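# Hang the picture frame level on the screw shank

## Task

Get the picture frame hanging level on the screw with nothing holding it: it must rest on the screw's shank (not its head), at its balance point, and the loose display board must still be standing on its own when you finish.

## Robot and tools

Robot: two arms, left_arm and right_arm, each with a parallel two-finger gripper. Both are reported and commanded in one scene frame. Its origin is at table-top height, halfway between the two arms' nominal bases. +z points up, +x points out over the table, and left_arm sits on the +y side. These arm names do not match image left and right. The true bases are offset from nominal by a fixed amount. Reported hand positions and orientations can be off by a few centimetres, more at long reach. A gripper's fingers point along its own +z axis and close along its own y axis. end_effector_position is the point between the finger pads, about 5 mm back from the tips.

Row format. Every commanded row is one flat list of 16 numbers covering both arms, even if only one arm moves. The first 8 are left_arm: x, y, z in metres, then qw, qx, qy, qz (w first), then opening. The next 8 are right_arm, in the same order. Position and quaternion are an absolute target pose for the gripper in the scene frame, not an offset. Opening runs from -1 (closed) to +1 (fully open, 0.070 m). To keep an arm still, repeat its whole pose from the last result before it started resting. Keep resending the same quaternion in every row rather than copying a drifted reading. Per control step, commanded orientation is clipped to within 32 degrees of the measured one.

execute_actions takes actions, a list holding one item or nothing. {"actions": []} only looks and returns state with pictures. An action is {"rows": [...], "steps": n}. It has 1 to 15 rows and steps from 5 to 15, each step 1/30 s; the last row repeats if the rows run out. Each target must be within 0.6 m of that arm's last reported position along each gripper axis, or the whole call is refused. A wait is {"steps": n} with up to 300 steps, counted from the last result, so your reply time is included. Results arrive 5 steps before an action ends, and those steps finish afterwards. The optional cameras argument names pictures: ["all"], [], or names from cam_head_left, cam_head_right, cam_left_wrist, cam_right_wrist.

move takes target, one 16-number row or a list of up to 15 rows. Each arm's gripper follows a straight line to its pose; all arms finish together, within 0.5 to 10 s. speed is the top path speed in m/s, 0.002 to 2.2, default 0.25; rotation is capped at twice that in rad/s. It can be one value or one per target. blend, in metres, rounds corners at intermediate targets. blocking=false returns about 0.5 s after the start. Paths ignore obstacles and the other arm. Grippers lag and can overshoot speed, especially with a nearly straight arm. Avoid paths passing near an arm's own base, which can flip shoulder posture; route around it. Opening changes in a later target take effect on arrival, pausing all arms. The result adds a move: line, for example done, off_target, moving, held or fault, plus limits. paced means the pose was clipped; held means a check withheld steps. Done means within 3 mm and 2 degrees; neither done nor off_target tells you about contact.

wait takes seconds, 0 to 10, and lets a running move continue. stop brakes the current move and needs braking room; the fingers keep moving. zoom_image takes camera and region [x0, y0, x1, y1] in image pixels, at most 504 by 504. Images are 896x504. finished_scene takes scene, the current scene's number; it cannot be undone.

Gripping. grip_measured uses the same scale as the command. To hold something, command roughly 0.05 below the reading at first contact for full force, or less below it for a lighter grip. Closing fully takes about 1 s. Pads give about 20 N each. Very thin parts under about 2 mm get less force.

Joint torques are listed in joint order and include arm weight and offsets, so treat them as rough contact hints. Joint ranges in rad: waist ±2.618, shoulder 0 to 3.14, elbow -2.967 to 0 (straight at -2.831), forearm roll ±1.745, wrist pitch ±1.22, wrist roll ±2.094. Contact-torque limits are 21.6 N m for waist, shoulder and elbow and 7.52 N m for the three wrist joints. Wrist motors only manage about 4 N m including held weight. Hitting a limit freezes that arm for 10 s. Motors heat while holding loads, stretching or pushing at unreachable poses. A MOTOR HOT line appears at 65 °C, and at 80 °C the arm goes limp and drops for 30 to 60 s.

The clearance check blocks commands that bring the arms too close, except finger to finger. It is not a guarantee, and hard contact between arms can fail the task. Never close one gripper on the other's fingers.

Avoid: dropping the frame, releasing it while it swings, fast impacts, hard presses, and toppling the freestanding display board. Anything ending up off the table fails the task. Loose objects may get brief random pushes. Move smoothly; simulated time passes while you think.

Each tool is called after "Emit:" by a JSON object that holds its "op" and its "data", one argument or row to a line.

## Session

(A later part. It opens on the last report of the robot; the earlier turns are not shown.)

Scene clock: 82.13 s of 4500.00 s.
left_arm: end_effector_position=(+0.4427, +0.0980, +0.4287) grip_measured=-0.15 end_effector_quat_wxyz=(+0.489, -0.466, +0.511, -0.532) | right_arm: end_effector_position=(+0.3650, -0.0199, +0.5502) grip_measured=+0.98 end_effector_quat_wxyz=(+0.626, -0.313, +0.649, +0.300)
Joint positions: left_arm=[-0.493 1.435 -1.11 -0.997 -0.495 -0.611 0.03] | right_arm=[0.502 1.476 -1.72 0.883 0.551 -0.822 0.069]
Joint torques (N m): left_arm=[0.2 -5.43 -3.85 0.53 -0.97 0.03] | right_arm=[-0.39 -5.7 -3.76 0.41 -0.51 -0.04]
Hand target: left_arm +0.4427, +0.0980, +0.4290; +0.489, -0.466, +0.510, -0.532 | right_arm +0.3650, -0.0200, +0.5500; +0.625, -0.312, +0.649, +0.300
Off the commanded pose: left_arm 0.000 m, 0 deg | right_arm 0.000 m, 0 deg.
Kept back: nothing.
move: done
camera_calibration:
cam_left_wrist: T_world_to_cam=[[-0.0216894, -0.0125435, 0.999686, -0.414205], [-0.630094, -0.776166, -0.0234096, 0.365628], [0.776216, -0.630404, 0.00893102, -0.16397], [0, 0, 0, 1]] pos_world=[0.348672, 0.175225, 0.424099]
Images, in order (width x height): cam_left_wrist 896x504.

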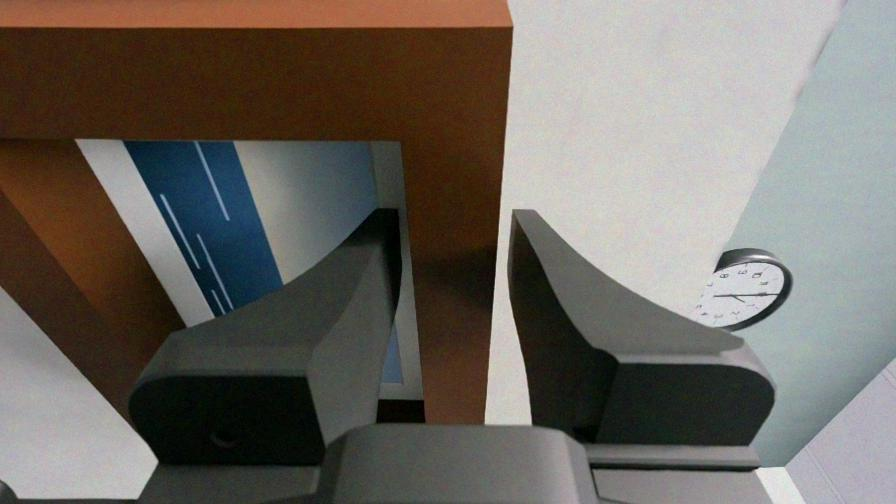

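Emit:
{"op": "move", "data": {
  "target": [0.4427,0.0980,0.4290,0.4893,-0.4659,0.5105,-0.5320,0.5,0.365,-0.02,0.55,0.6245,-0.312,0.6485,0.2994,0.98]
}}

Emit:
{"op": "move", "data": {
  "target": [
    [0.3677,0.1046,0.4256,0.4893,-0.4659,0.5105,-0.5320,0.5,0.365,-0.10,0.52,0.50,-0.05,0.72,0.42,0.98],
    [0.30,0.25,0.38,0.4893,-0.4659,0.5105,-0.5320,0.5,0.44,-0.195,0.42,0.296,0.307,0.656,0.623,0.98]
  ],
  "speed": 0.2,
  "blend": [0.02,0],
  "cameras": ["all"]
}}

Emit:
{"op": "zoom_image", "data": {
  "camera": "cam_right_wrist",
  "region": [390, 300, 600, 370]
}}

Emit:
{"op": "zoom_image", "data": {
  "camera": "cam_head_left",
  "region": [350, 10, 500, 120]
}}

Emit:
{"op": "zoom_image", "data": {
  "camera": "cam_head_right",
  "region": [340, 10, 490, 120]
}}

Scene clock: 83.17 s of 4500.00 s.
left_arm: end_effector_position=(+0.4427, +0.0980, +0.4287) grip_measured=+0.50 end_effector_quat_wxyz=(+0.489, -0.466, +0.511, -0.532) | right_arm: end_effector_position=(+0.3650, -0.0199, +0.5502) grip_measured=+0.98 end_effector_quat_wxyz=(+0.626, -0.313, +0.649, +0.300)
Joint positions: left_arm=[-0.493 1.435 -1.11 -0.997 -0.495 -0.611 0.052] | right_arm=[0.502 1.476 -1.72 0.883 0.551 -0.822 0.069]
Joint torques (N m): left_arm=[0.13 -5.97 -3.84 0.51 -0.99 -0.04] | right_arm=[-0.37 -5.73 -3.82 0.41 -0.52 -0.04]
Hand target: left_arm +0.4427, +0.0980, +0.4290; +0.489, -0.466, +0.510, -0.532 | right_arm +0.3650, -0.0200, +0.5500; +0.625, -0.312, +0.649, +0.300
Off the commanded pose: left_arm 0.000 m, 0 deg | right_arm 0.000 m, 0 deg.
Kept back: nothing.
move: done

Scene clock: 88.17 s of 4500.00 s.
left_arm: end_effector_position=(+0.3001, +0.2495, +0.3802) grip_measured=+0.50 end_effector_quat_wxyz=(+0.520, -0.478, +0.484, -0.517) | right_arm: end_effector_position=(+0.4401, -0.1953, +0.4201) grip_measured=+0.98 end_effector_quat_wxyz=(+0.296, +0.307, +0.656, +0.623)
Joint positions: left_arm=[0.184 0.784 -0.472 0.552 -0.35 -2.101 0.053] | right_arm=[-0.1 1.466 -1.189 1.683 0.818 -0.22 0.069]
Joint torques (N m): left_arm=[-0.03 -0.47 -2.86 -0.22 -1.16 0.02] | right_arm=[0.69 -6.09 -4.76 0.59 0.09 -0.2]
Hand target: left_arm +0.3002, +0.2495, +0.3799; +0.520, -0.479, +0.484, -0.517 | right_arm +0.4400, -0.1950, +0.4200; +0.296, +0.307, +0.656, +0.623
Off the commanded pose: left_arm 0.001 m, 5 deg | right_arm 0.000 m, 0 deg.
joint sent to its limit (left arm) — joint 6 (wrist roll), lower limit.
Kept back: nothing.
move: off_target (left_arm)
camera_calibration:
cam_left_wrist: T_world_to_cam=[[-0.0513902, -0.0190221, 0.998497, -0.355904], [-0.560658, -0.826845, -0.0446077, 0.39209], [0.826452, -0.562108, 0.0318269, 0.00180819], [0, 0, 0, 1]] pos_world=[0.200044, 0.318444, 0.372802]
cam_right_wrist: T_world_to_cam=[[-0.0661856, -0.0112441, -0.997744, 0.446693], [-0.97246, 0.224677, 0.0619764, 0.439573], [0.223473, 0.974368, -0.0258048, 0.221133], [0, 0, 0, 1]] pos_world=[0.407614, -0.309205, 0.424148]

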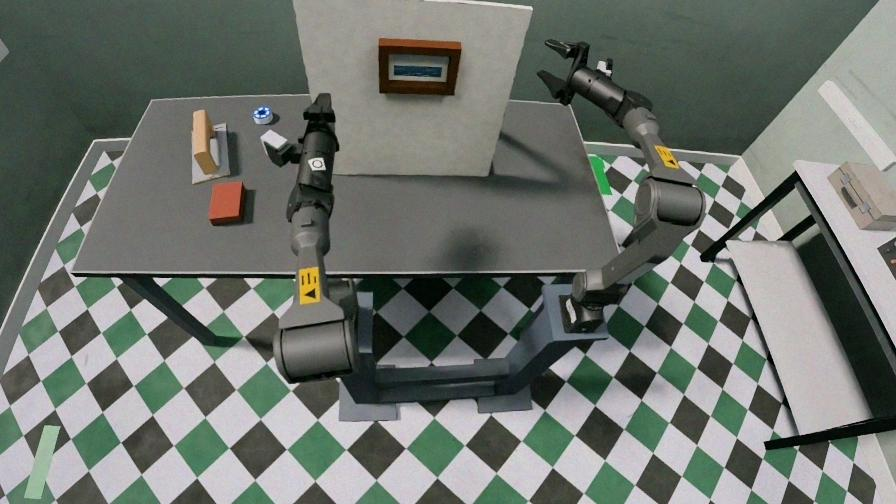

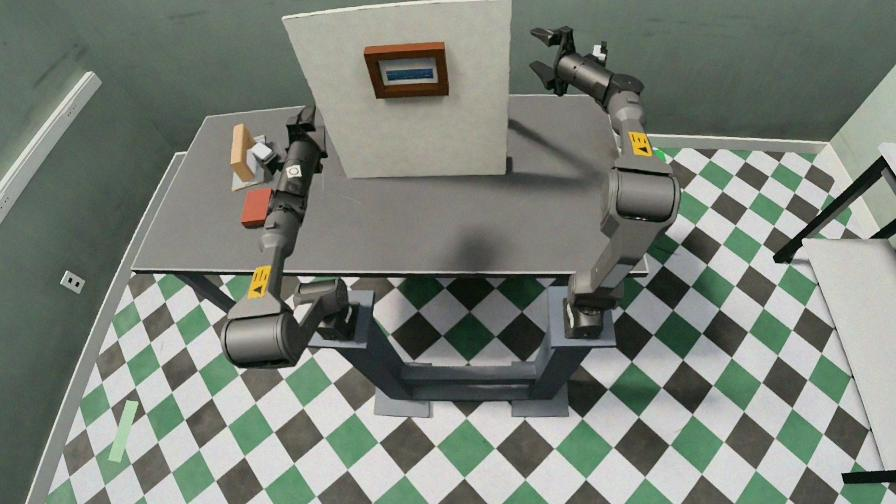

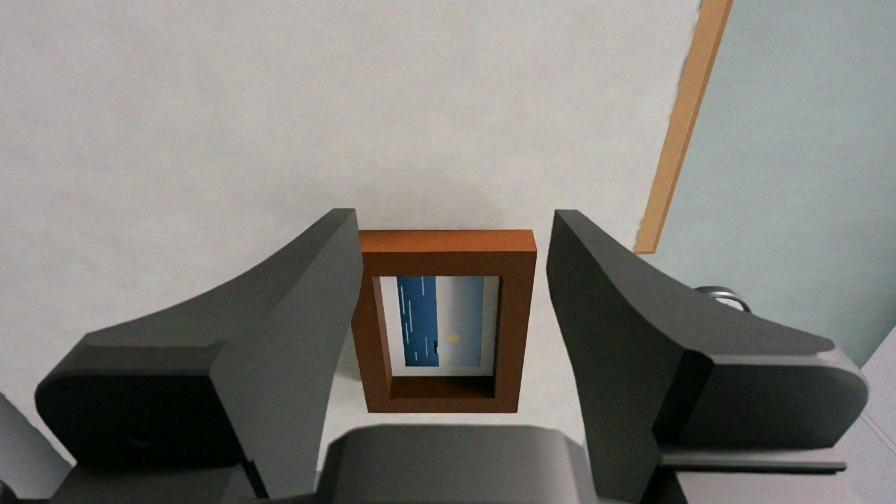

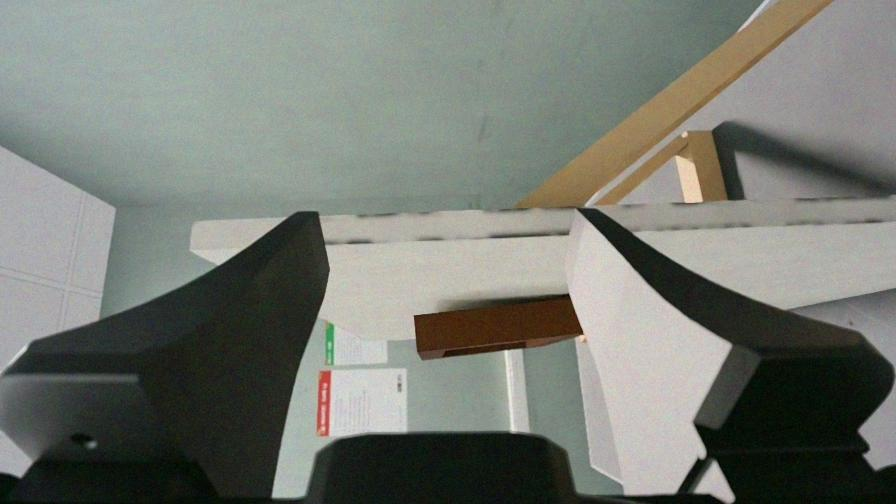

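Scaled by 2.400 from the camera's 896x504 image, which has a finer 1280x720 frame.

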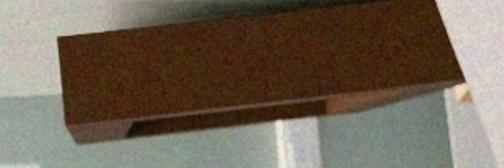

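Scaled by 3.360 from the camera's 896x504 image, which has a finer 1280x720 frame.

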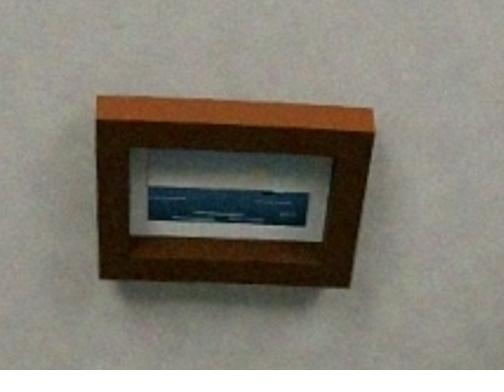

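Scaled by 3.360 from the camera's 896x504 image, which has a finer 1280x720 frame.

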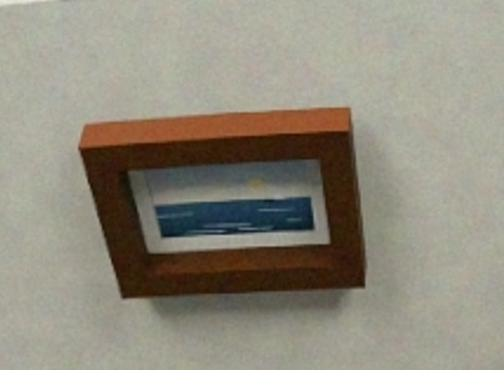

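Emit:
{"op": "zoom_image", "data": {
  "camera": "cam_right_wrist",
  "region": [400, 285, 500, 355]
}}

Emit:
{"op": "zoom_image", "data": {
  "camera": "cam_left_wrist",
  "region": [330, 200, 560, 430]
}}

Scaled by 5.040 from the camera's 896x504 image, which has a finer 1280x720 frame.

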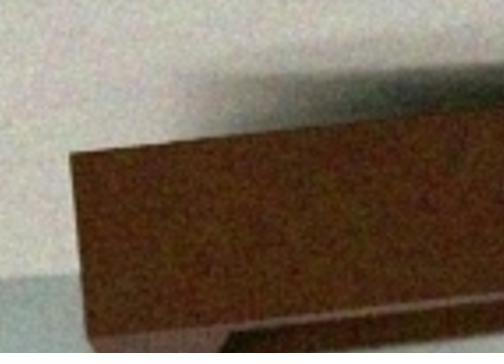

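Scaled by 2.191 from the camera's 896x504 image, which has a finer 1280x720 frame.

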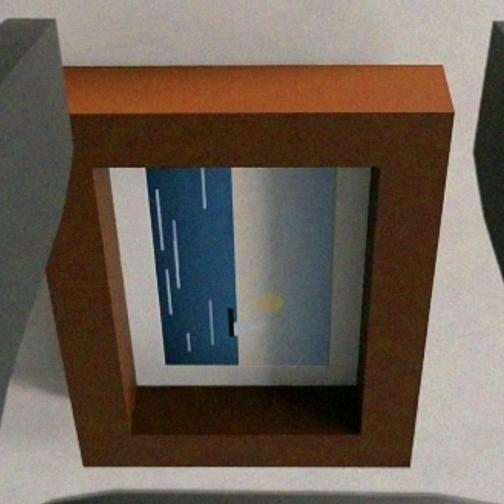

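Emit:
{"op": "move", "data": {
  "target": [
    [0.34,0.33,0.42,0.43,-0.42,0.57,-0.55,0.8,0.44,-0.195,0.42,0.296,0.307,0.656,0.623,0.98],
    [0.44,0.365,0.445,0.357,-0.366,0.626,-0.589,0.8,0.44,-0.195,0.42,0.296,0.307,0.656,0.623,0.98]
  ],
  "speed": 0.25,
  "blend": [0.02,0],
  "cameras": ["cam_left_wrist","cam_head_left"]
}}

Emit:
{"op": "zoom_image", "data": {
  "camera": "cam_left_wrist",
  "region": [330, 330, 550, 430]
}}

Scene clock: 91.57 s of 4500.00 s.
left_arm: end_effector_position=(+0.4399, +0.3646, +0.4451) grip_measured=+0.80 end_effector_quat_wxyz=(+0.614, -0.307, +0.498, -0.530) | right_arm: end_effector_position=(+0.4401, -0.1953, +0.4201) grip_measured=+0.98 end_effector_quat_wxyz=(+0.296, +0.307, +0.656, +0.623)
Joint positions: left_arm=[0.621 1.579 -1.086 0.872 -1.049 -2.101 0.063] | right_arm=[-0.1 1.466 -1.189 1.683 0.818 -0.22 0.069]
Joint torques (N m): left_arm=[0.39 -5.29 -3.48 -0.44 -1.08 -0.16] | right_arm=[0.67 -6.09 -4.81 0.6 0.03 -0.18]
Hand target: left_arm +0.4401, +0.3648, +0.4447; +0.614, -0.307, +0.498, -0.530 | right_arm +0.4400, -0.1950, +0.4200; +0.296, +0.307, +0.656, +0.623
Off the commanded pose: left_arm 0.000 m, 34 deg; orientation clipped | right_arm 0.000 m, 0 deg.
joint sent to its limit (left arm) — joint 6 (wrist roll), lower limit.
Kept back: nothing.
move: off_target (left_arm); limits=paced
camera_calibration:
cam_left_wrist: T_world_to_cam=[[-0.323763, -0.262822, 0.908901, -0.162724], [-0.573907, -0.709181, -0.409504, 0.693824], [0.752202, -0.654207, 0.0787711, -0.00563419], [0, 0, 0, 1]] pos_world=[0.349744, 0.445593, 0.432467]
Images, in order (width x height): cam_head_left 896x504, cam_left_wrist 896x504.

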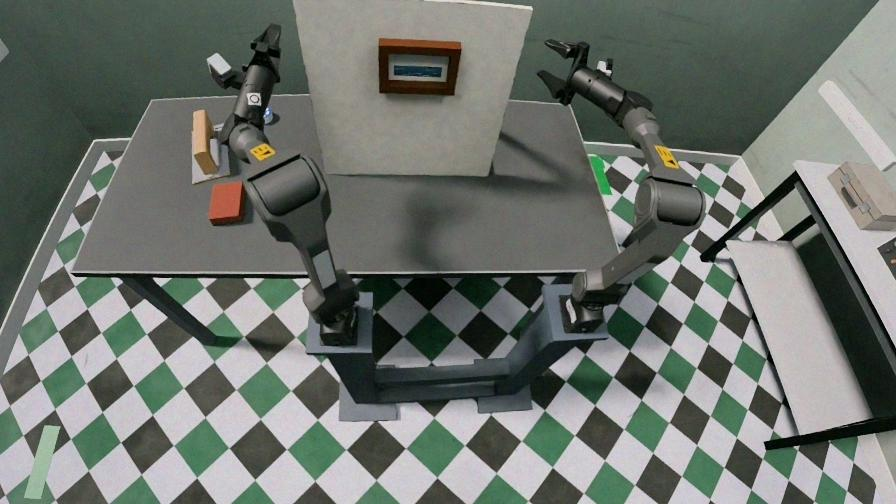

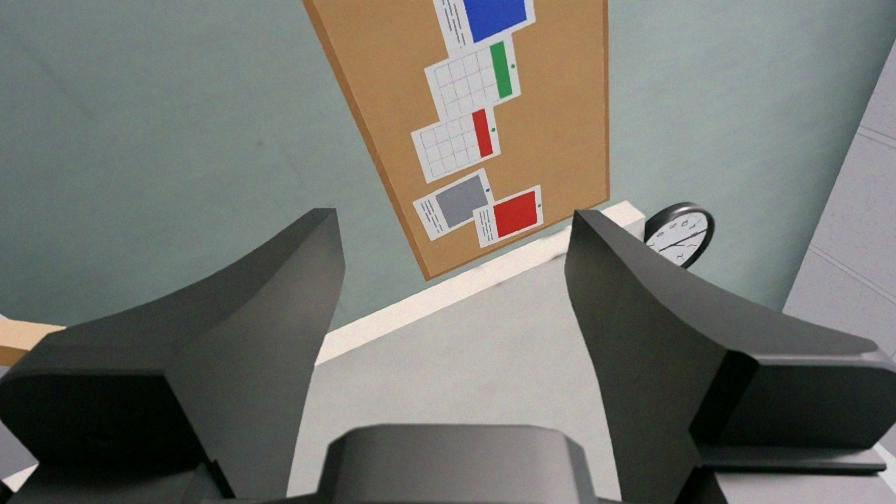

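Scaled by 2.291 from the camera's 896x504 image, which has a finer 1280x720 frame.

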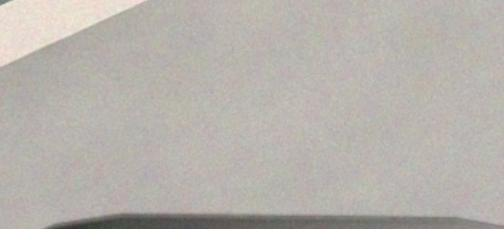

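Emit:
{"op": "move", "data": {
  "target": [
    [0.33,0.36,0.36,0.569,-0.093,0.773,-0.263,0.8,0.44,-0.195,0.42,0.296,0.307,0.656,0.623,0.98]
  ],
  "speed": 0.5
}}

Emit:
{"op": "move", "data": {
  "target": [
    [0.40,0.39,0.42,0.357,-0.366,0.626,-0.589,0.8,0.44,-0.195,0.42,0.296,0.307,0.656,0.623,0.98],
    [0.455,0.365,0.445,0.357,-0.366,0.626,-0.589,0.8,0.44,-0.195,0.42,0.296,0.307,0.656,0.623,0.98]
  ],
  "speed": 0.4,
  "blend": [0.02,0],
  "cameras": ["cam_left_wrist"]
}}

Emit:
{"op": "zoom_image", "data": {
  "camera": "cam_left_wrist",
  "region": [330, 350, 530, 440]
}}

Scene clock: 93.33 s of 4500.00 s.
left_arm: end_effector_position=(+0.3301, +0.3596, +0.3602) grip_measured=+0.80 end_effector_quat_wxyz=(+0.573, -0.106, +0.775, -0.246) | right_arm: end_effector_position=(+0.4401, -0.1953, +0.4201) grip_measured=+0.98 end_effector_quat_wxyz=(+0.296, +0.307, +0.656, +0.623)
Joint positions: left_arm=[0.996 1.323 -0.968 1.717 -1.217 -1.906 0.063] | right_arm=[-0.1 1.466 -1.189 1.683 0.818 -0.22 0.069]
Joint torques (N m): left_arm=[-0.51 -3.74 -2.48 -1.03 -0.41 -0.13] | right_arm=[0.66 -6.05 -4.8 0.61 0.04 -0.17]
Hand target: left_arm +0.3304, +0.3598, +0.3599; +0.572, -0.107, +0.775, -0.247 | right_arm +0.4400, -0.1950, +0.4200; +0.296, +0.307, +0.656, +0.623
Off the commanded pose: left_arm 0.000 m, 3 deg | right_arm 0.000 m, 0 deg.
joint sent to its limit (left arm) — joint 5 (wrist pitch), lower limit.
Kept back: nothing.
move: off_target (left_arm)

Scene clock: 95.50 s of 4500.00 s.
left_arm: end_effector_position=(+0.4551, +0.3652, +0.4447) grip_measured=+0.80 end_effector_quat_wxyz=(+0.611, -0.315, +0.497, -0.530) | right_arm: end_effector_position=(+0.4401, -0.1953, +0.4201) grip_measured=+0.98 end_effector_quat_wxyz=(+0.296, +0.307, +0.656, +0.623)
Joint positions: left_arm=[0.589 1.615 -1.135 0.855 -1.006 -2.101 0.063] | right_arm=[-0.1 1.466 -1.189 1.683 0.818 -0.22 0.069]
Joint torques (N m): left_arm=[-0.67 -7.3 -2.62 -0.63 -0.78 -0.07] | right_arm=[0.65 -6.05 -4.79 0.61 0.05 -0.16]
Hand target: left_arm +0.4551, +0.3648, +0.4447; +0.611, -0.315, +0.497, -0.530 | right_arm +0.4400, -0.1950, +0.4200; +0.296, +0.307, +0.656, +0.623
Off the commanded pose: left_arm 0.000 m, 34 deg; orientation clipped | right_arm 0.000 m, 0 deg.
joint sent to its limit (left arm) — joint 6 (wrist roll), lower limit.
Kept back: nothing.
move: off_target (left_arm); limits=paced
camera_calibration:
cam_left_wrist: T_world_to_cam=[[-0.313074, -0.254114, 0.915102, -0.168154], [-0.574589, -0.716513, -0.395546, 0.699621], [0.756196, -0.649642, 0.0783107, -0.0199607], [0, 0, 0, 1]] pos_world=[0.364444, 0.44559, 0.432173]
Images, in order (width x height): cam_left_wrist 896x504.

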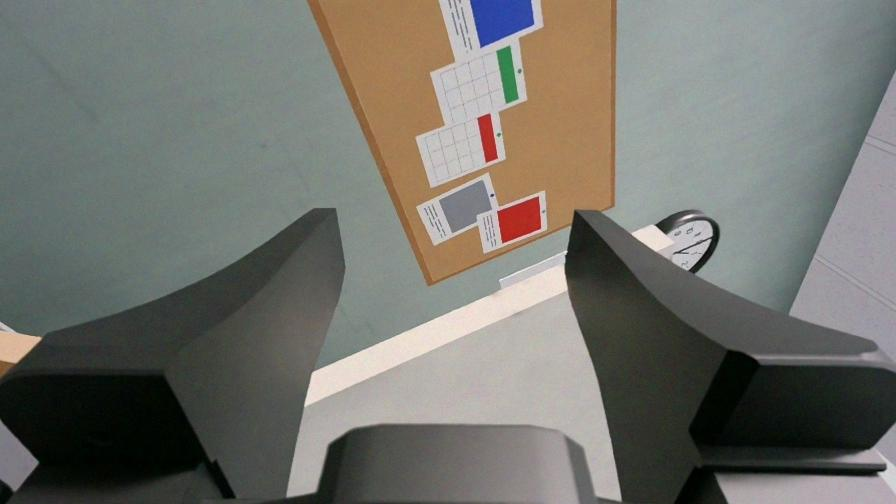

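Scaled by 2.520 from the camera's 896x504 image, which has a finer 1280x720 frame.

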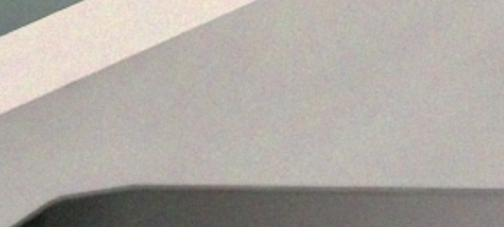

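Emit:
{"op": "move", "data": {
  "target": [
    [0.32,0.22,0.40,0.45,-0.48,0.48,-0.58,0.8,0.44,-0.195,0.42,0.296,0.307,0.656,0.623,0.98],
    [0.32,0.12,0.40,0.3763,-0.5047,0.4186,-0.6543,0.8,0.44,-0.195,0.42,0.296,0.307,0.656,0.623,0.98]
  ],
  "speed": 0.4,
  "blend": [0.03,0]
}}

Emit:
{"op": "move", "data": {
  "target": [
    [0.34,0.28,0.45,0.376,-0.44,0.52,-0.62,0.8,0.44,-0.195,0.42,0.296,0.307,0.656,0.623,0.98],
    [0.40,0.38,0.44,0.357,-0.366,0.626,-0.589,0.8,0.44,-0.195,0.42,0.296,0.307,0.656,0.623,0.98],
    [0.455,0.365,0.445,0.357,-0.366,0.626,-0.589,0.8,0.44,-0.195,0.42,0.296,0.307,0.656,0.623,0.98]
  ],
  "speed": 0.3,
  "blend": [0.03,0.02,0],
  "cameras": ["cam_left_wrist"]
}}

Emit:
{"op": "zoom_image", "data": {
  "camera": "cam_left_wrist",
  "region": [330, 350, 530, 440]
}}

Scene clock: 98.90 s of 4500.00 s.
left_arm: end_effector_position=(+0.3199, +0.1200, +0.3999) grip_measured=+0.80 end_effector_quat_wxyz=(-0.376, +0.505, -0.419, +0.654) | right_arm: end_effector_position=(+0.4401, -0.1953, +0.4201) grip_measured=+0.98 end_effector_quat_wxyz=(+0.296, +0.307, +0.656, +0.623)
Joint positions: left_arm=[-0.664 1.015 -0.588 -0.843 -0.687 -1.136 0.063] | right_arm=[-0.1 1.466 -1.189 1.683 0.818 -0.22 0.069]
Joint torques (N m): left_arm=[0.34 -1.64 -3.43 0.54 -0.91 -0.1] | right_arm=[0.67 -6.01 -4.78 0.63 0.06 -0.13]
Hand target: left_arm +0.3200, +0.1200, +0.4000; -0.376, +0.505, -0.419, +0.654 | right_arm +0.4400, -0.1950, +0.4200; +0.296, +0.307, +0.656, +0.623
Off the commanded pose: left_arm 0.000 m, 0 deg | right_arm 0.000 m, 0 deg.
Kept back: nothing.
move: done

Scene clock: 101.27 s of 4500.00 s.
left_arm: end_effector_position=(+0.4555, +0.3656, +0.4438) grip_measured=+0.80 end_effector_quat_wxyz=(+0.359, -0.370, +0.624, -0.587) | right_arm: end_effector_position=(+0.4401, -0.1953, +0.4201) grip_measured=+0.98 end_effector_quat_wxyz=(+0.296, +0.307, +0.656, +0.623)
Joint positions: left_arm=[0.743 1.775 -1.66 -1.525 1.223 0.024 0.063] | right_arm=[-0.1 1.466 -1.189 1.683 0.818 -0.22 0.069]
Joint torques (N m): left_arm=[-0.81 -8.41 -3.39 -0.76 -0.13 -0.11] | right_arm=[0.68 -5.99 -4.76 0.63 0.06 -0.11]
Hand target: left_arm +0.4551, +0.3648, +0.4450; +0.360, -0.369, +0.624, -0.587 | right_arm +0.4400, -0.1950, +0.4200; +0.296, +0.307, +0.656, +0.623
Off the commanded pose: left_arm 0.001 m, 1 deg | right_arm 0.000 m, 0 deg.
joint sent to its limit (left arm) — joint 5 (wrist pitch), upper limit.
Kept back: nothing.
move: done; limits=paced
camera_calibration:
cam_left_wrist: T_world_to_cam=[[0.0554621, -0.0569615, 0.996835, -0.443211], [-0.88202, -0.47069, 0.0221776, 0.564562], [0.467937, -0.880458, -0.0763466, 0.264343], [0, 0, 0, 1]] pos_world=[0.398841, 0.473231, 0.449469]
Images, in order (width x height): cam_left_wrist 896x504.

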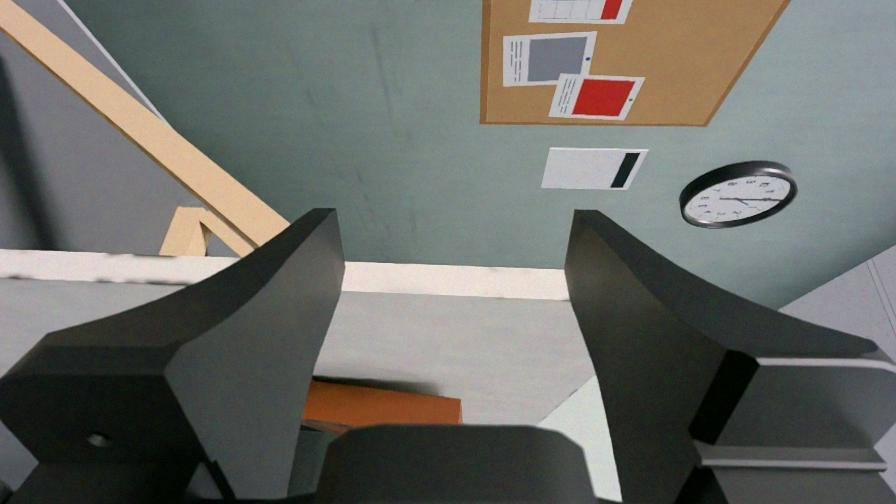

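Scaled by 2.520 from the camera's 896x504 image, which has a finer 1280x720 frame.

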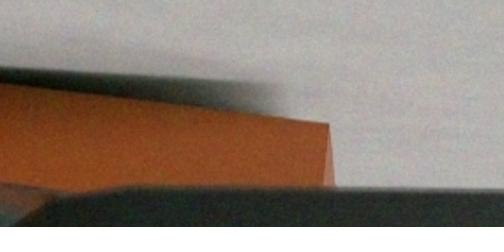

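Emit:
{"op": "move", "data": {
  "target": [0.41,0.34,0.52,0.373,-0.379,0.616,-0.582,0.8,0.44,-0.195,0.42,0.296,0.307,0.656,0.623,0.98],
  "speed": 0.2,
  "cameras": ["cam_left_wrist"]
}}

Emit:
{"op": "zoom_image", "data": {
  "camera": "cam_left_wrist",
  "region": [300, 300, 500, 430]
}}

Scene clock: 102.30 s of 4500.00 s.
left_arm: end_effector_position=(+0.4094, +0.3387, +0.5216) grip_measured=+0.80 end_effector_quat_wxyz=(+0.378, -0.380, +0.613, -0.581) | right_arm: end_effector_position=(+0.4401, -0.1953, +0.4201) grip_measured=+0.98 end_effector_quat_wxyz=(+0.296, +0.307, +0.656, +0.623)
Joint positions: left_arm=[0.769 1.593 -1.732 -1.443 1.223 -0.234 0.063] | right_arm=[-0.1 1.466 -1.189 1.683 0.818 -0.22 0.069]
Joint torques (N m): left_arm=[0.33 -5.55 -2.3 -0.73 -0.33 0.09] | right_arm=[0.66 -5.98 -4.8 0.64 0.06 -0.1]
Hand target: left_arm +0.4102, +0.3398, +0.5200; +0.377, -0.381, +0.613, -0.581 | right_arm +0.4400, -0.1950, +0.4200; +0.296, +0.307, +0.656, +0.623
Off the commanded pose: left_arm 0.002 m, 1 deg | right_arm 0.000 m, 0 deg.
joint sent to its limit (left arm) — joint 5 (wrist pitch), upper limit.
Kept back: nothing.
move: done
camera_calibration:
cam_left_wrist: T_world_to_cam=[[0.0435092, -0.0572802, 0.99741, -0.515121], [-0.859488, -0.511091, 0.00814137, 0.521357], [0.509301, -0.857616, -0.0714688, 0.240983], [0, 0, 0, 1]] pos_world=[0.34778, 0.443625, 0.526765]
Images, in order (width x height): cam_left_wrist 896x504.

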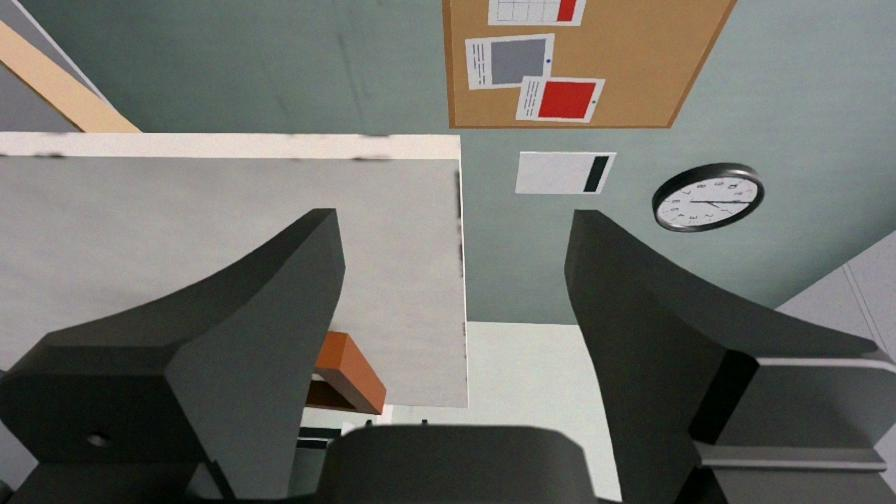

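Scaled by 2.520 from the camera's 896x504 image, which has a finer 1280x720 frame.

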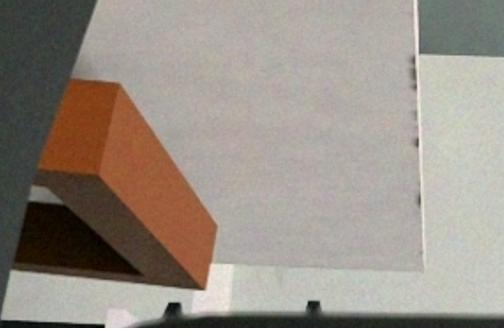

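Emit:
{"op": "execute_actions", "data": {
  "actions": [],
  "cameras": ["cam_head_left","cam_head_right"]
}}

Emit:
{"op": "zoom_image", "data": {
  "camera": "cam_head_left",
  "region": [365, 30, 425, 70]
}}

Emit:
{"op": "zoom_image", "data": {
  "camera": "cam_head_left",
  "region": [415, 30, 475, 70]
}}

Emit:
{"op": "zoom_image", "data": {
  "camera": "cam_head_left",
  "region": [365, 65, 425, 105]
}}

Emit:
{"op": "zoom_image", "data": {
  "camera": "cam_head_left",
  "region": [415, 65, 475, 105]
}}

Emit:
{"op": "zoom_image", "data": {
  "camera": "cam_head_right",
  "region": [350, 30, 410, 70]
}}

Emit:
{"op": "zoom_image", "data": {
  "camera": "cam_head_right",
  "region": [400, 30, 460, 70]
}}

Emit:
{"op": "zoom_image", "data": {
  "camera": "cam_head_right",
  "region": [350, 65, 410, 105]
}}

Emit:
{"op": "zoom_image", "data": {
  "camera": "cam_head_right",
  "region": [400, 65, 460, 105]
}}

Emit:
{"op": "zoom_image", "data": {
  "camera": "cam_head_left",
  "region": [280, 0, 340, 40]
}}

Emit:
{"op": "zoom_image", "data": {
  "camera": "cam_head_left",
  "region": [300, 150, 360, 190]
}}

Emit:
{"op": "zoom_image", "data": {
  "camera": "cam_head_left",
  "region": [490, 0, 550, 40]
}}

Emit:
{"op": "zoom_image", "data": {
  "camera": "cam_head_left",
  "region": [460, 150, 520, 190]
}}

Emit:
{"op": "zoom_image", "data": {
  "camera": "cam_head_right",
  "region": [275, 0, 335, 40]
}}

Emit:
{"op": "zoom_image", "data": {
  "camera": "cam_head_right",
  "region": [320, 150, 380, 190]
}}

Emit:
{"op": "zoom_image", "data": {
  "camera": "cam_head_right",
  "region": [480, 0, 540, 40]
}}

Emit:
{"op": "zoom_image", "data": {
  "camera": "cam_head_right",
  "region": [480, 150, 540, 190]
}}

Scene clock: 104.67 s of 4500.00 s.
left_arm: end_effector_position=(+0.4102, +0.3395, +0.5200) grip_measured=+0.80 end_effector_quat_wxyz=(+0.376, -0.381, +0.613, -0.581) | right_arm: end_effector_position=(+0.4401, -0.1953, +0.4201) grip_measured=+0.98 end_effector_quat_wxyz=(+0.296, +0.307, +0.656, +0.623)
Joint positions: left_arm=[0.769 1.596 -1.73 -1.443 1.223 -0.233 0.063] | right_arm=[-0.1 1.466 -1.189 1.683 0.818 -0.22 0.069]
Joint torques (N m): left_arm=[-0.23 -5.28 -2.08 -1.01 -0.08 0.09] | right_arm=[0.67 -6.02 -4.78 0.64 0.08 -0.08]
Motor temperatures (°C): left_arm=[30 32 32 32 35 29] | right_arm=[29 31 33 34 37 31]
Hand target: left_arm +0.4102, +0.3398, +0.5200; +0.377, -0.381, +0.613, -0.581 | right_arm +0.4400, -0.1950, +0.4200; +0.296, +0.307, +0.656, +0.623
Off the commanded pose: left_arm 0.001 m, 1 deg | right_arm 0.000 m, 0 deg.
Steps of this call (1-71: nothing new was sent). Readings (end_effector_position of left_arm | right_arm):
1: (+0.4094, +0.3387, +0.5216) | (+0.4401, -0.1953, +0.4201)
2: (+0.4097, +0.3390, +0.5210) | (+0.4401, -0.1953, +0.4201)
4: (+0.4097, +0.3390, +0.5210) | (+0.4401, -0.1953, +0.4201)
8: (+0.4099, +0.3392, +0.5206) | (+0.4401, -0.1953, +0.4201)
71: the state above
Images, in order (width x height): cam_head_left 896x504, cam_head_right 896x504.

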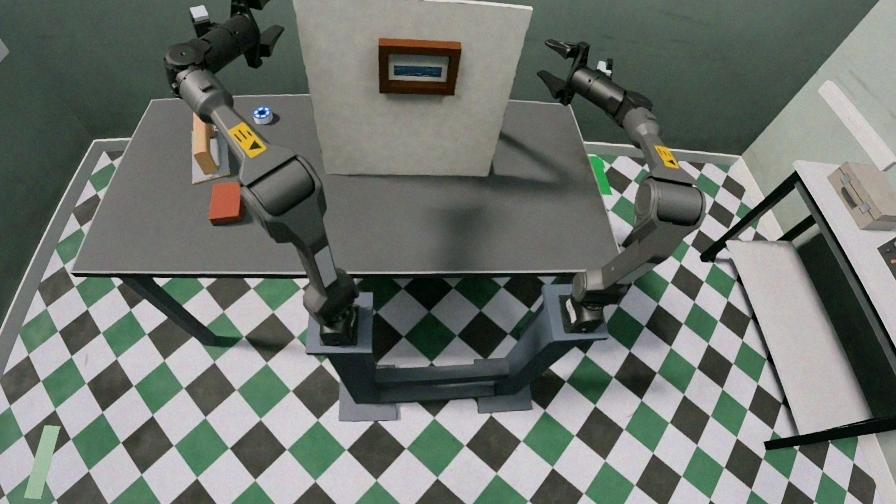

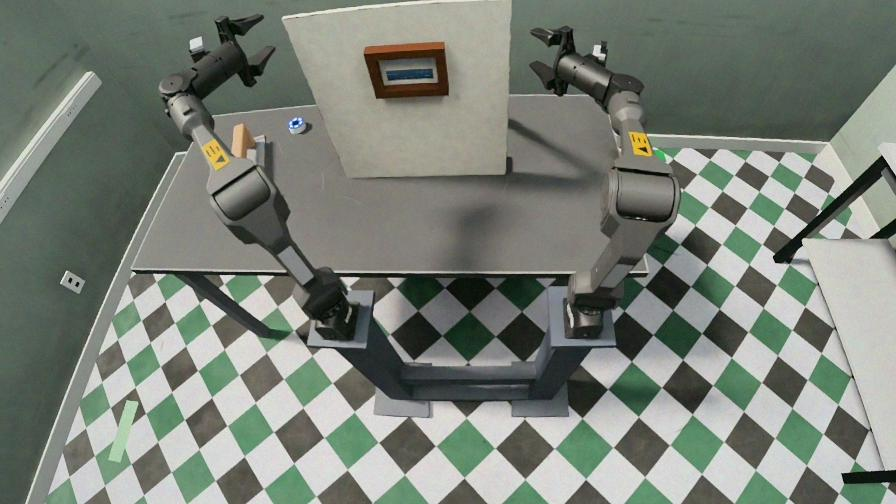

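Scaled by 8.400 from the camera's 896x504 image, which has a finer 1280x720 frame.

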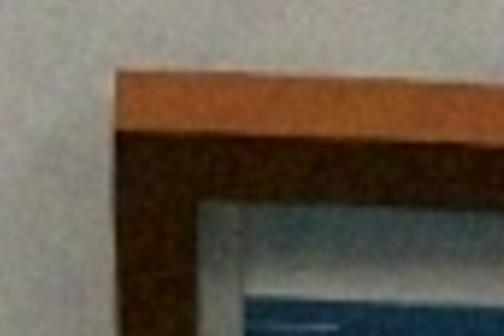

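Scaled by 8.400 from the camera's 896x504 image, which has a finer 1280x720 frame.

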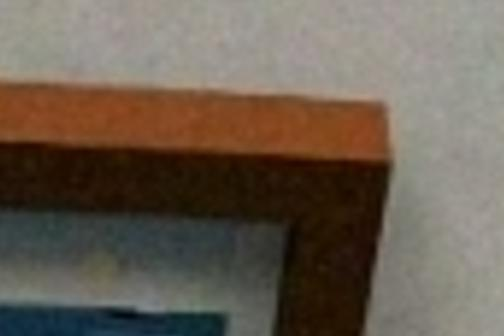

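Scaled by 8.400 from the camera's 896x504 image, which has a finer 1280x720 frame.

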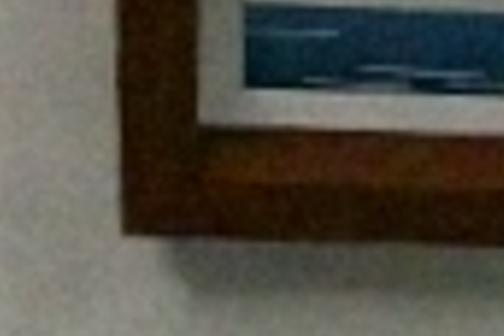

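Scaled by 8.400 from the camera's 896x504 image, which has a finer 1280x720 frame.

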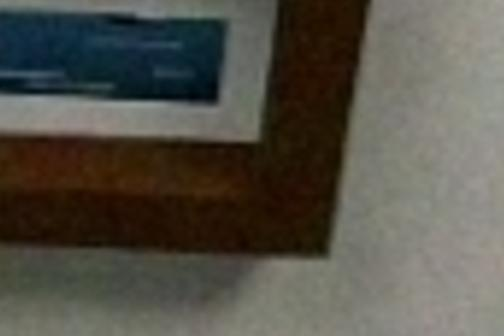

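Scaled by 8.400 from the camera's 896x504 image, which has a finer 1280x720 frame.

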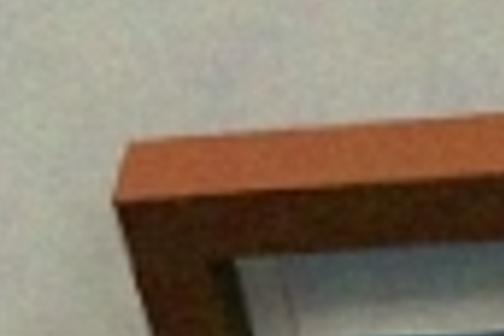

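Scaled by 8.400 from the camera's 896x504 image, which has a finer 1280x720 frame.

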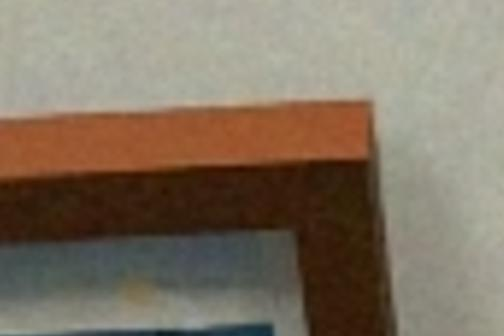

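Scaled by 8.400 from the camera's 896x504 image, which has a finer 1280x720 frame.

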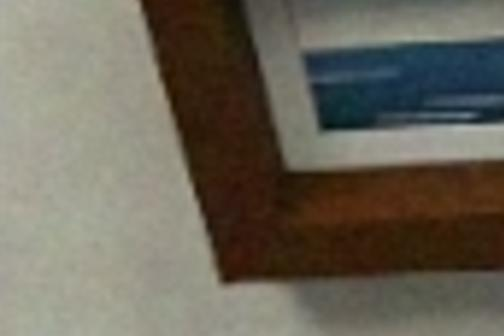

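Scaled by 8.400 from the camera's 896x504 image, which has a finer 1280x720 frame.

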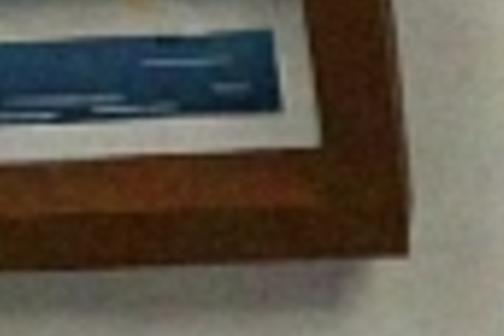

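Scaled by 8.400 from the camera's 896x504 image, which has a finer 1280x720 frame.

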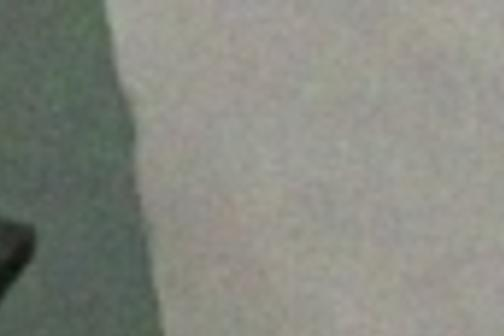

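Scaled by 8.400 from the camera's 896x504 image, which has a finer 1280x720 frame.

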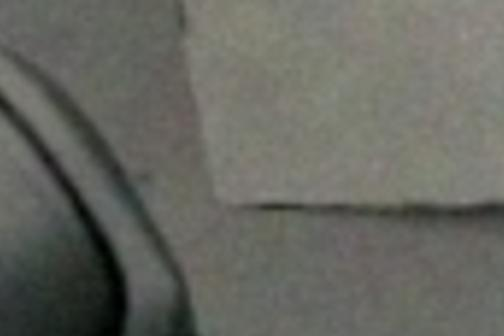

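Scaled by 8.400 from the camera's 896x504 image, which has a finer 1280x720 frame.

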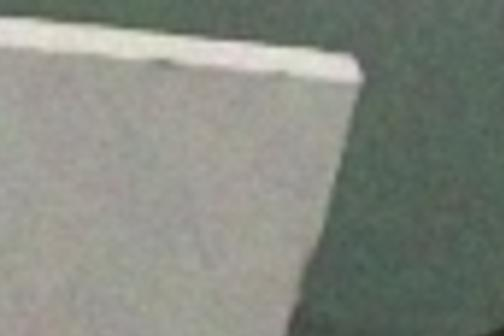

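Scaled by 8.400 from the camera's 896x504 image, which has a finer 1280x720 frame.

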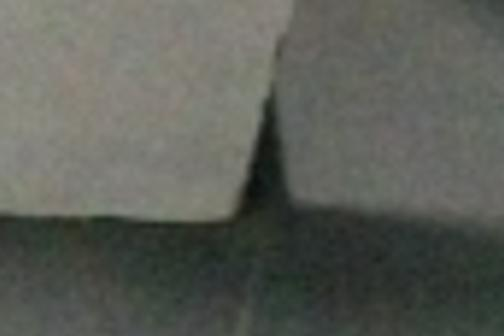

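Scaled by 8.400 from the camera's 896x504 image, which has a finer 1280x720 frame.

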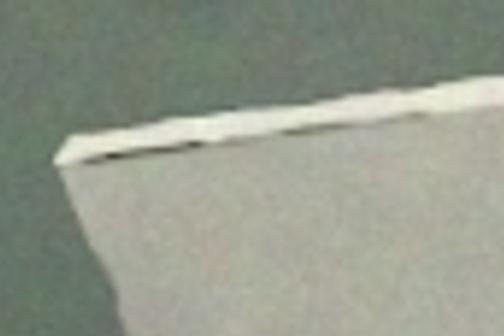

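Scaled by 8.400 from the camera's 896x504 image, which has a finer 1280x720 frame.

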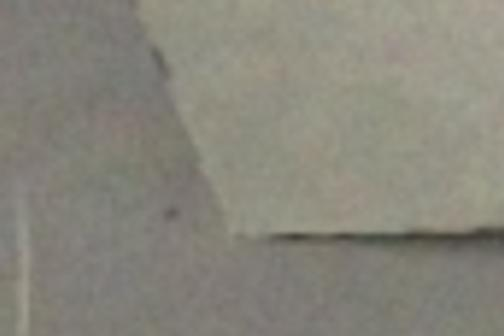

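Scaled by 8.400 from the camera's 896x504 image, which has a finer 1280x720 frame.

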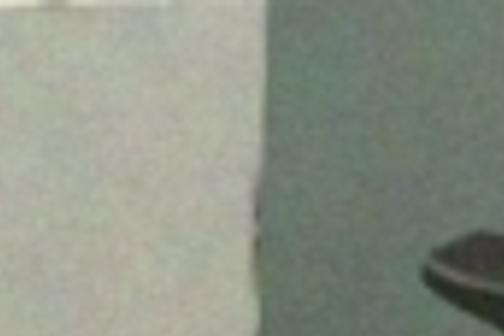

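Scaled by 8.400 from the camera's 896x504 image, which has a finer 1280x720 frame.

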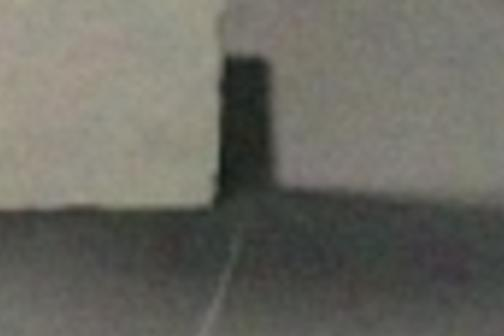

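Emit:
{"op": "move", "data": {
  "target": [0.41,0.34,0.52,0.377,-0.381,0.613,-0.581,0.8,0.478,-0.21,0.43,0.296,0.307,0.656,0.623,0.98],
  "speed": 0.15,
  "cameras": ["cam_right_wrist"]
}}

Emit:
{"op": "zoom_image", "data": {
  "camera": "cam_right_wrist",
  "region": [390, 300, 590, 420]
}}

Emit:
{"op": "zoom_image", "data": {
  "camera": "cam_right_wrist",
  "region": [400, 320, 480, 380]
}}

Scene clock: 107.87 s of 4500.00 s.
left_arm: end_effector_position=(+0.4101, +0.3398, +0.5199) grip_measured=+0.80 end_effector_quat_wxyz=(+0.377, -0.381, +0.613, -0.581) | right_arm: end_effector_position=(+0.4784, -0.2100, +0.4301) grip_measured=+0.98 end_effector_quat_wxyz=(+0.296, +0.307, +0.656, +0.623)
Joint positions: left_arm=[0.77 1.596 -1.729 -1.444 1.223 -0.231 0.063] | right_arm=[-0.133 1.604 -1.382 1.624 0.847 -0.141 0.069]
Joint torques (N m): left_arm=[0.51 -5.66 -2.14 -1.01 0.05 0.09] | right_arm=[0.24 -7.27 -3.84 0.81 0.2 -0.2]
Hand target: left_arm +0.4100, +0.3400, +0.5200; +0.377, -0.381, +0.613, -0.581 | right_arm +0.4780, -0.2100, +0.4300; +0.296, +0.307, +0.656, +0.623
Off the commanded pose: left_arm 0.000 m, 0 deg | right_arm 0.000 m, 0 deg.
joint sent to its limit (left arm) — joint 5 (wrist pitch), upper limit.
Kept back: nothing.
move: done
camera_calibration:
cam_right_wrist: T_world_to_cam=[[-0.0661388, -0.0119228, -0.997739, 0.458894], [-0.972628, 0.224, 0.0617975, 0.479426], [0.222757, 0.974516, -0.0264115, 0.22779], [0, 0, 0, 1]] pos_world=[0.445912, -0.323905, 0.434246]
Images, in order (width x height): cam_right_wrist 896x504.

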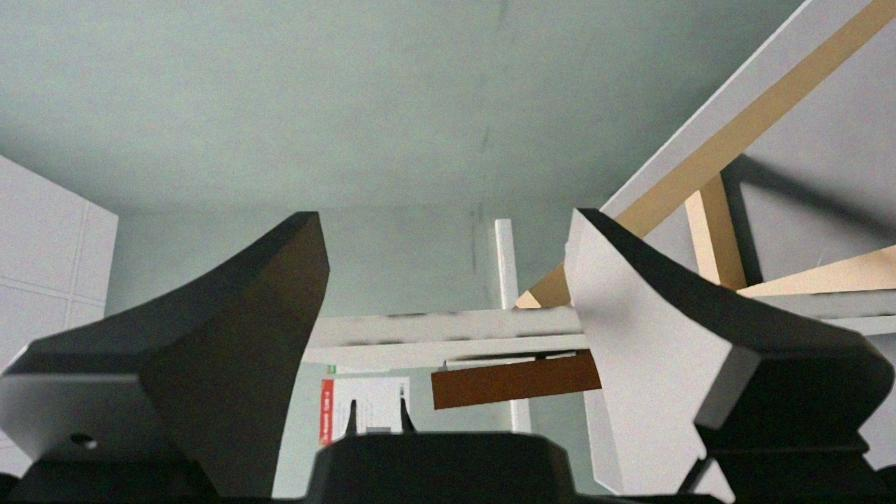

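Scaled by 2.520 from the camera's 896x504 image, which has a finer 1280x720 frame.

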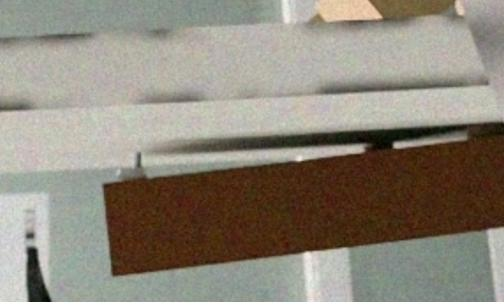

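Scaled by 6.300 from the camera's 896x504 image, which has a finer 1280x720 frame.

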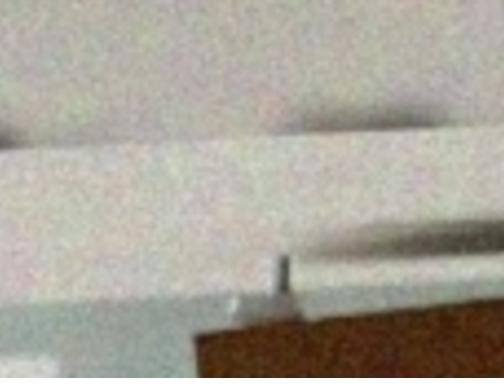

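Emit:
{"op": "finished_scene", "data": {
  "scene": 2
}}

The scene is finished: the task was done.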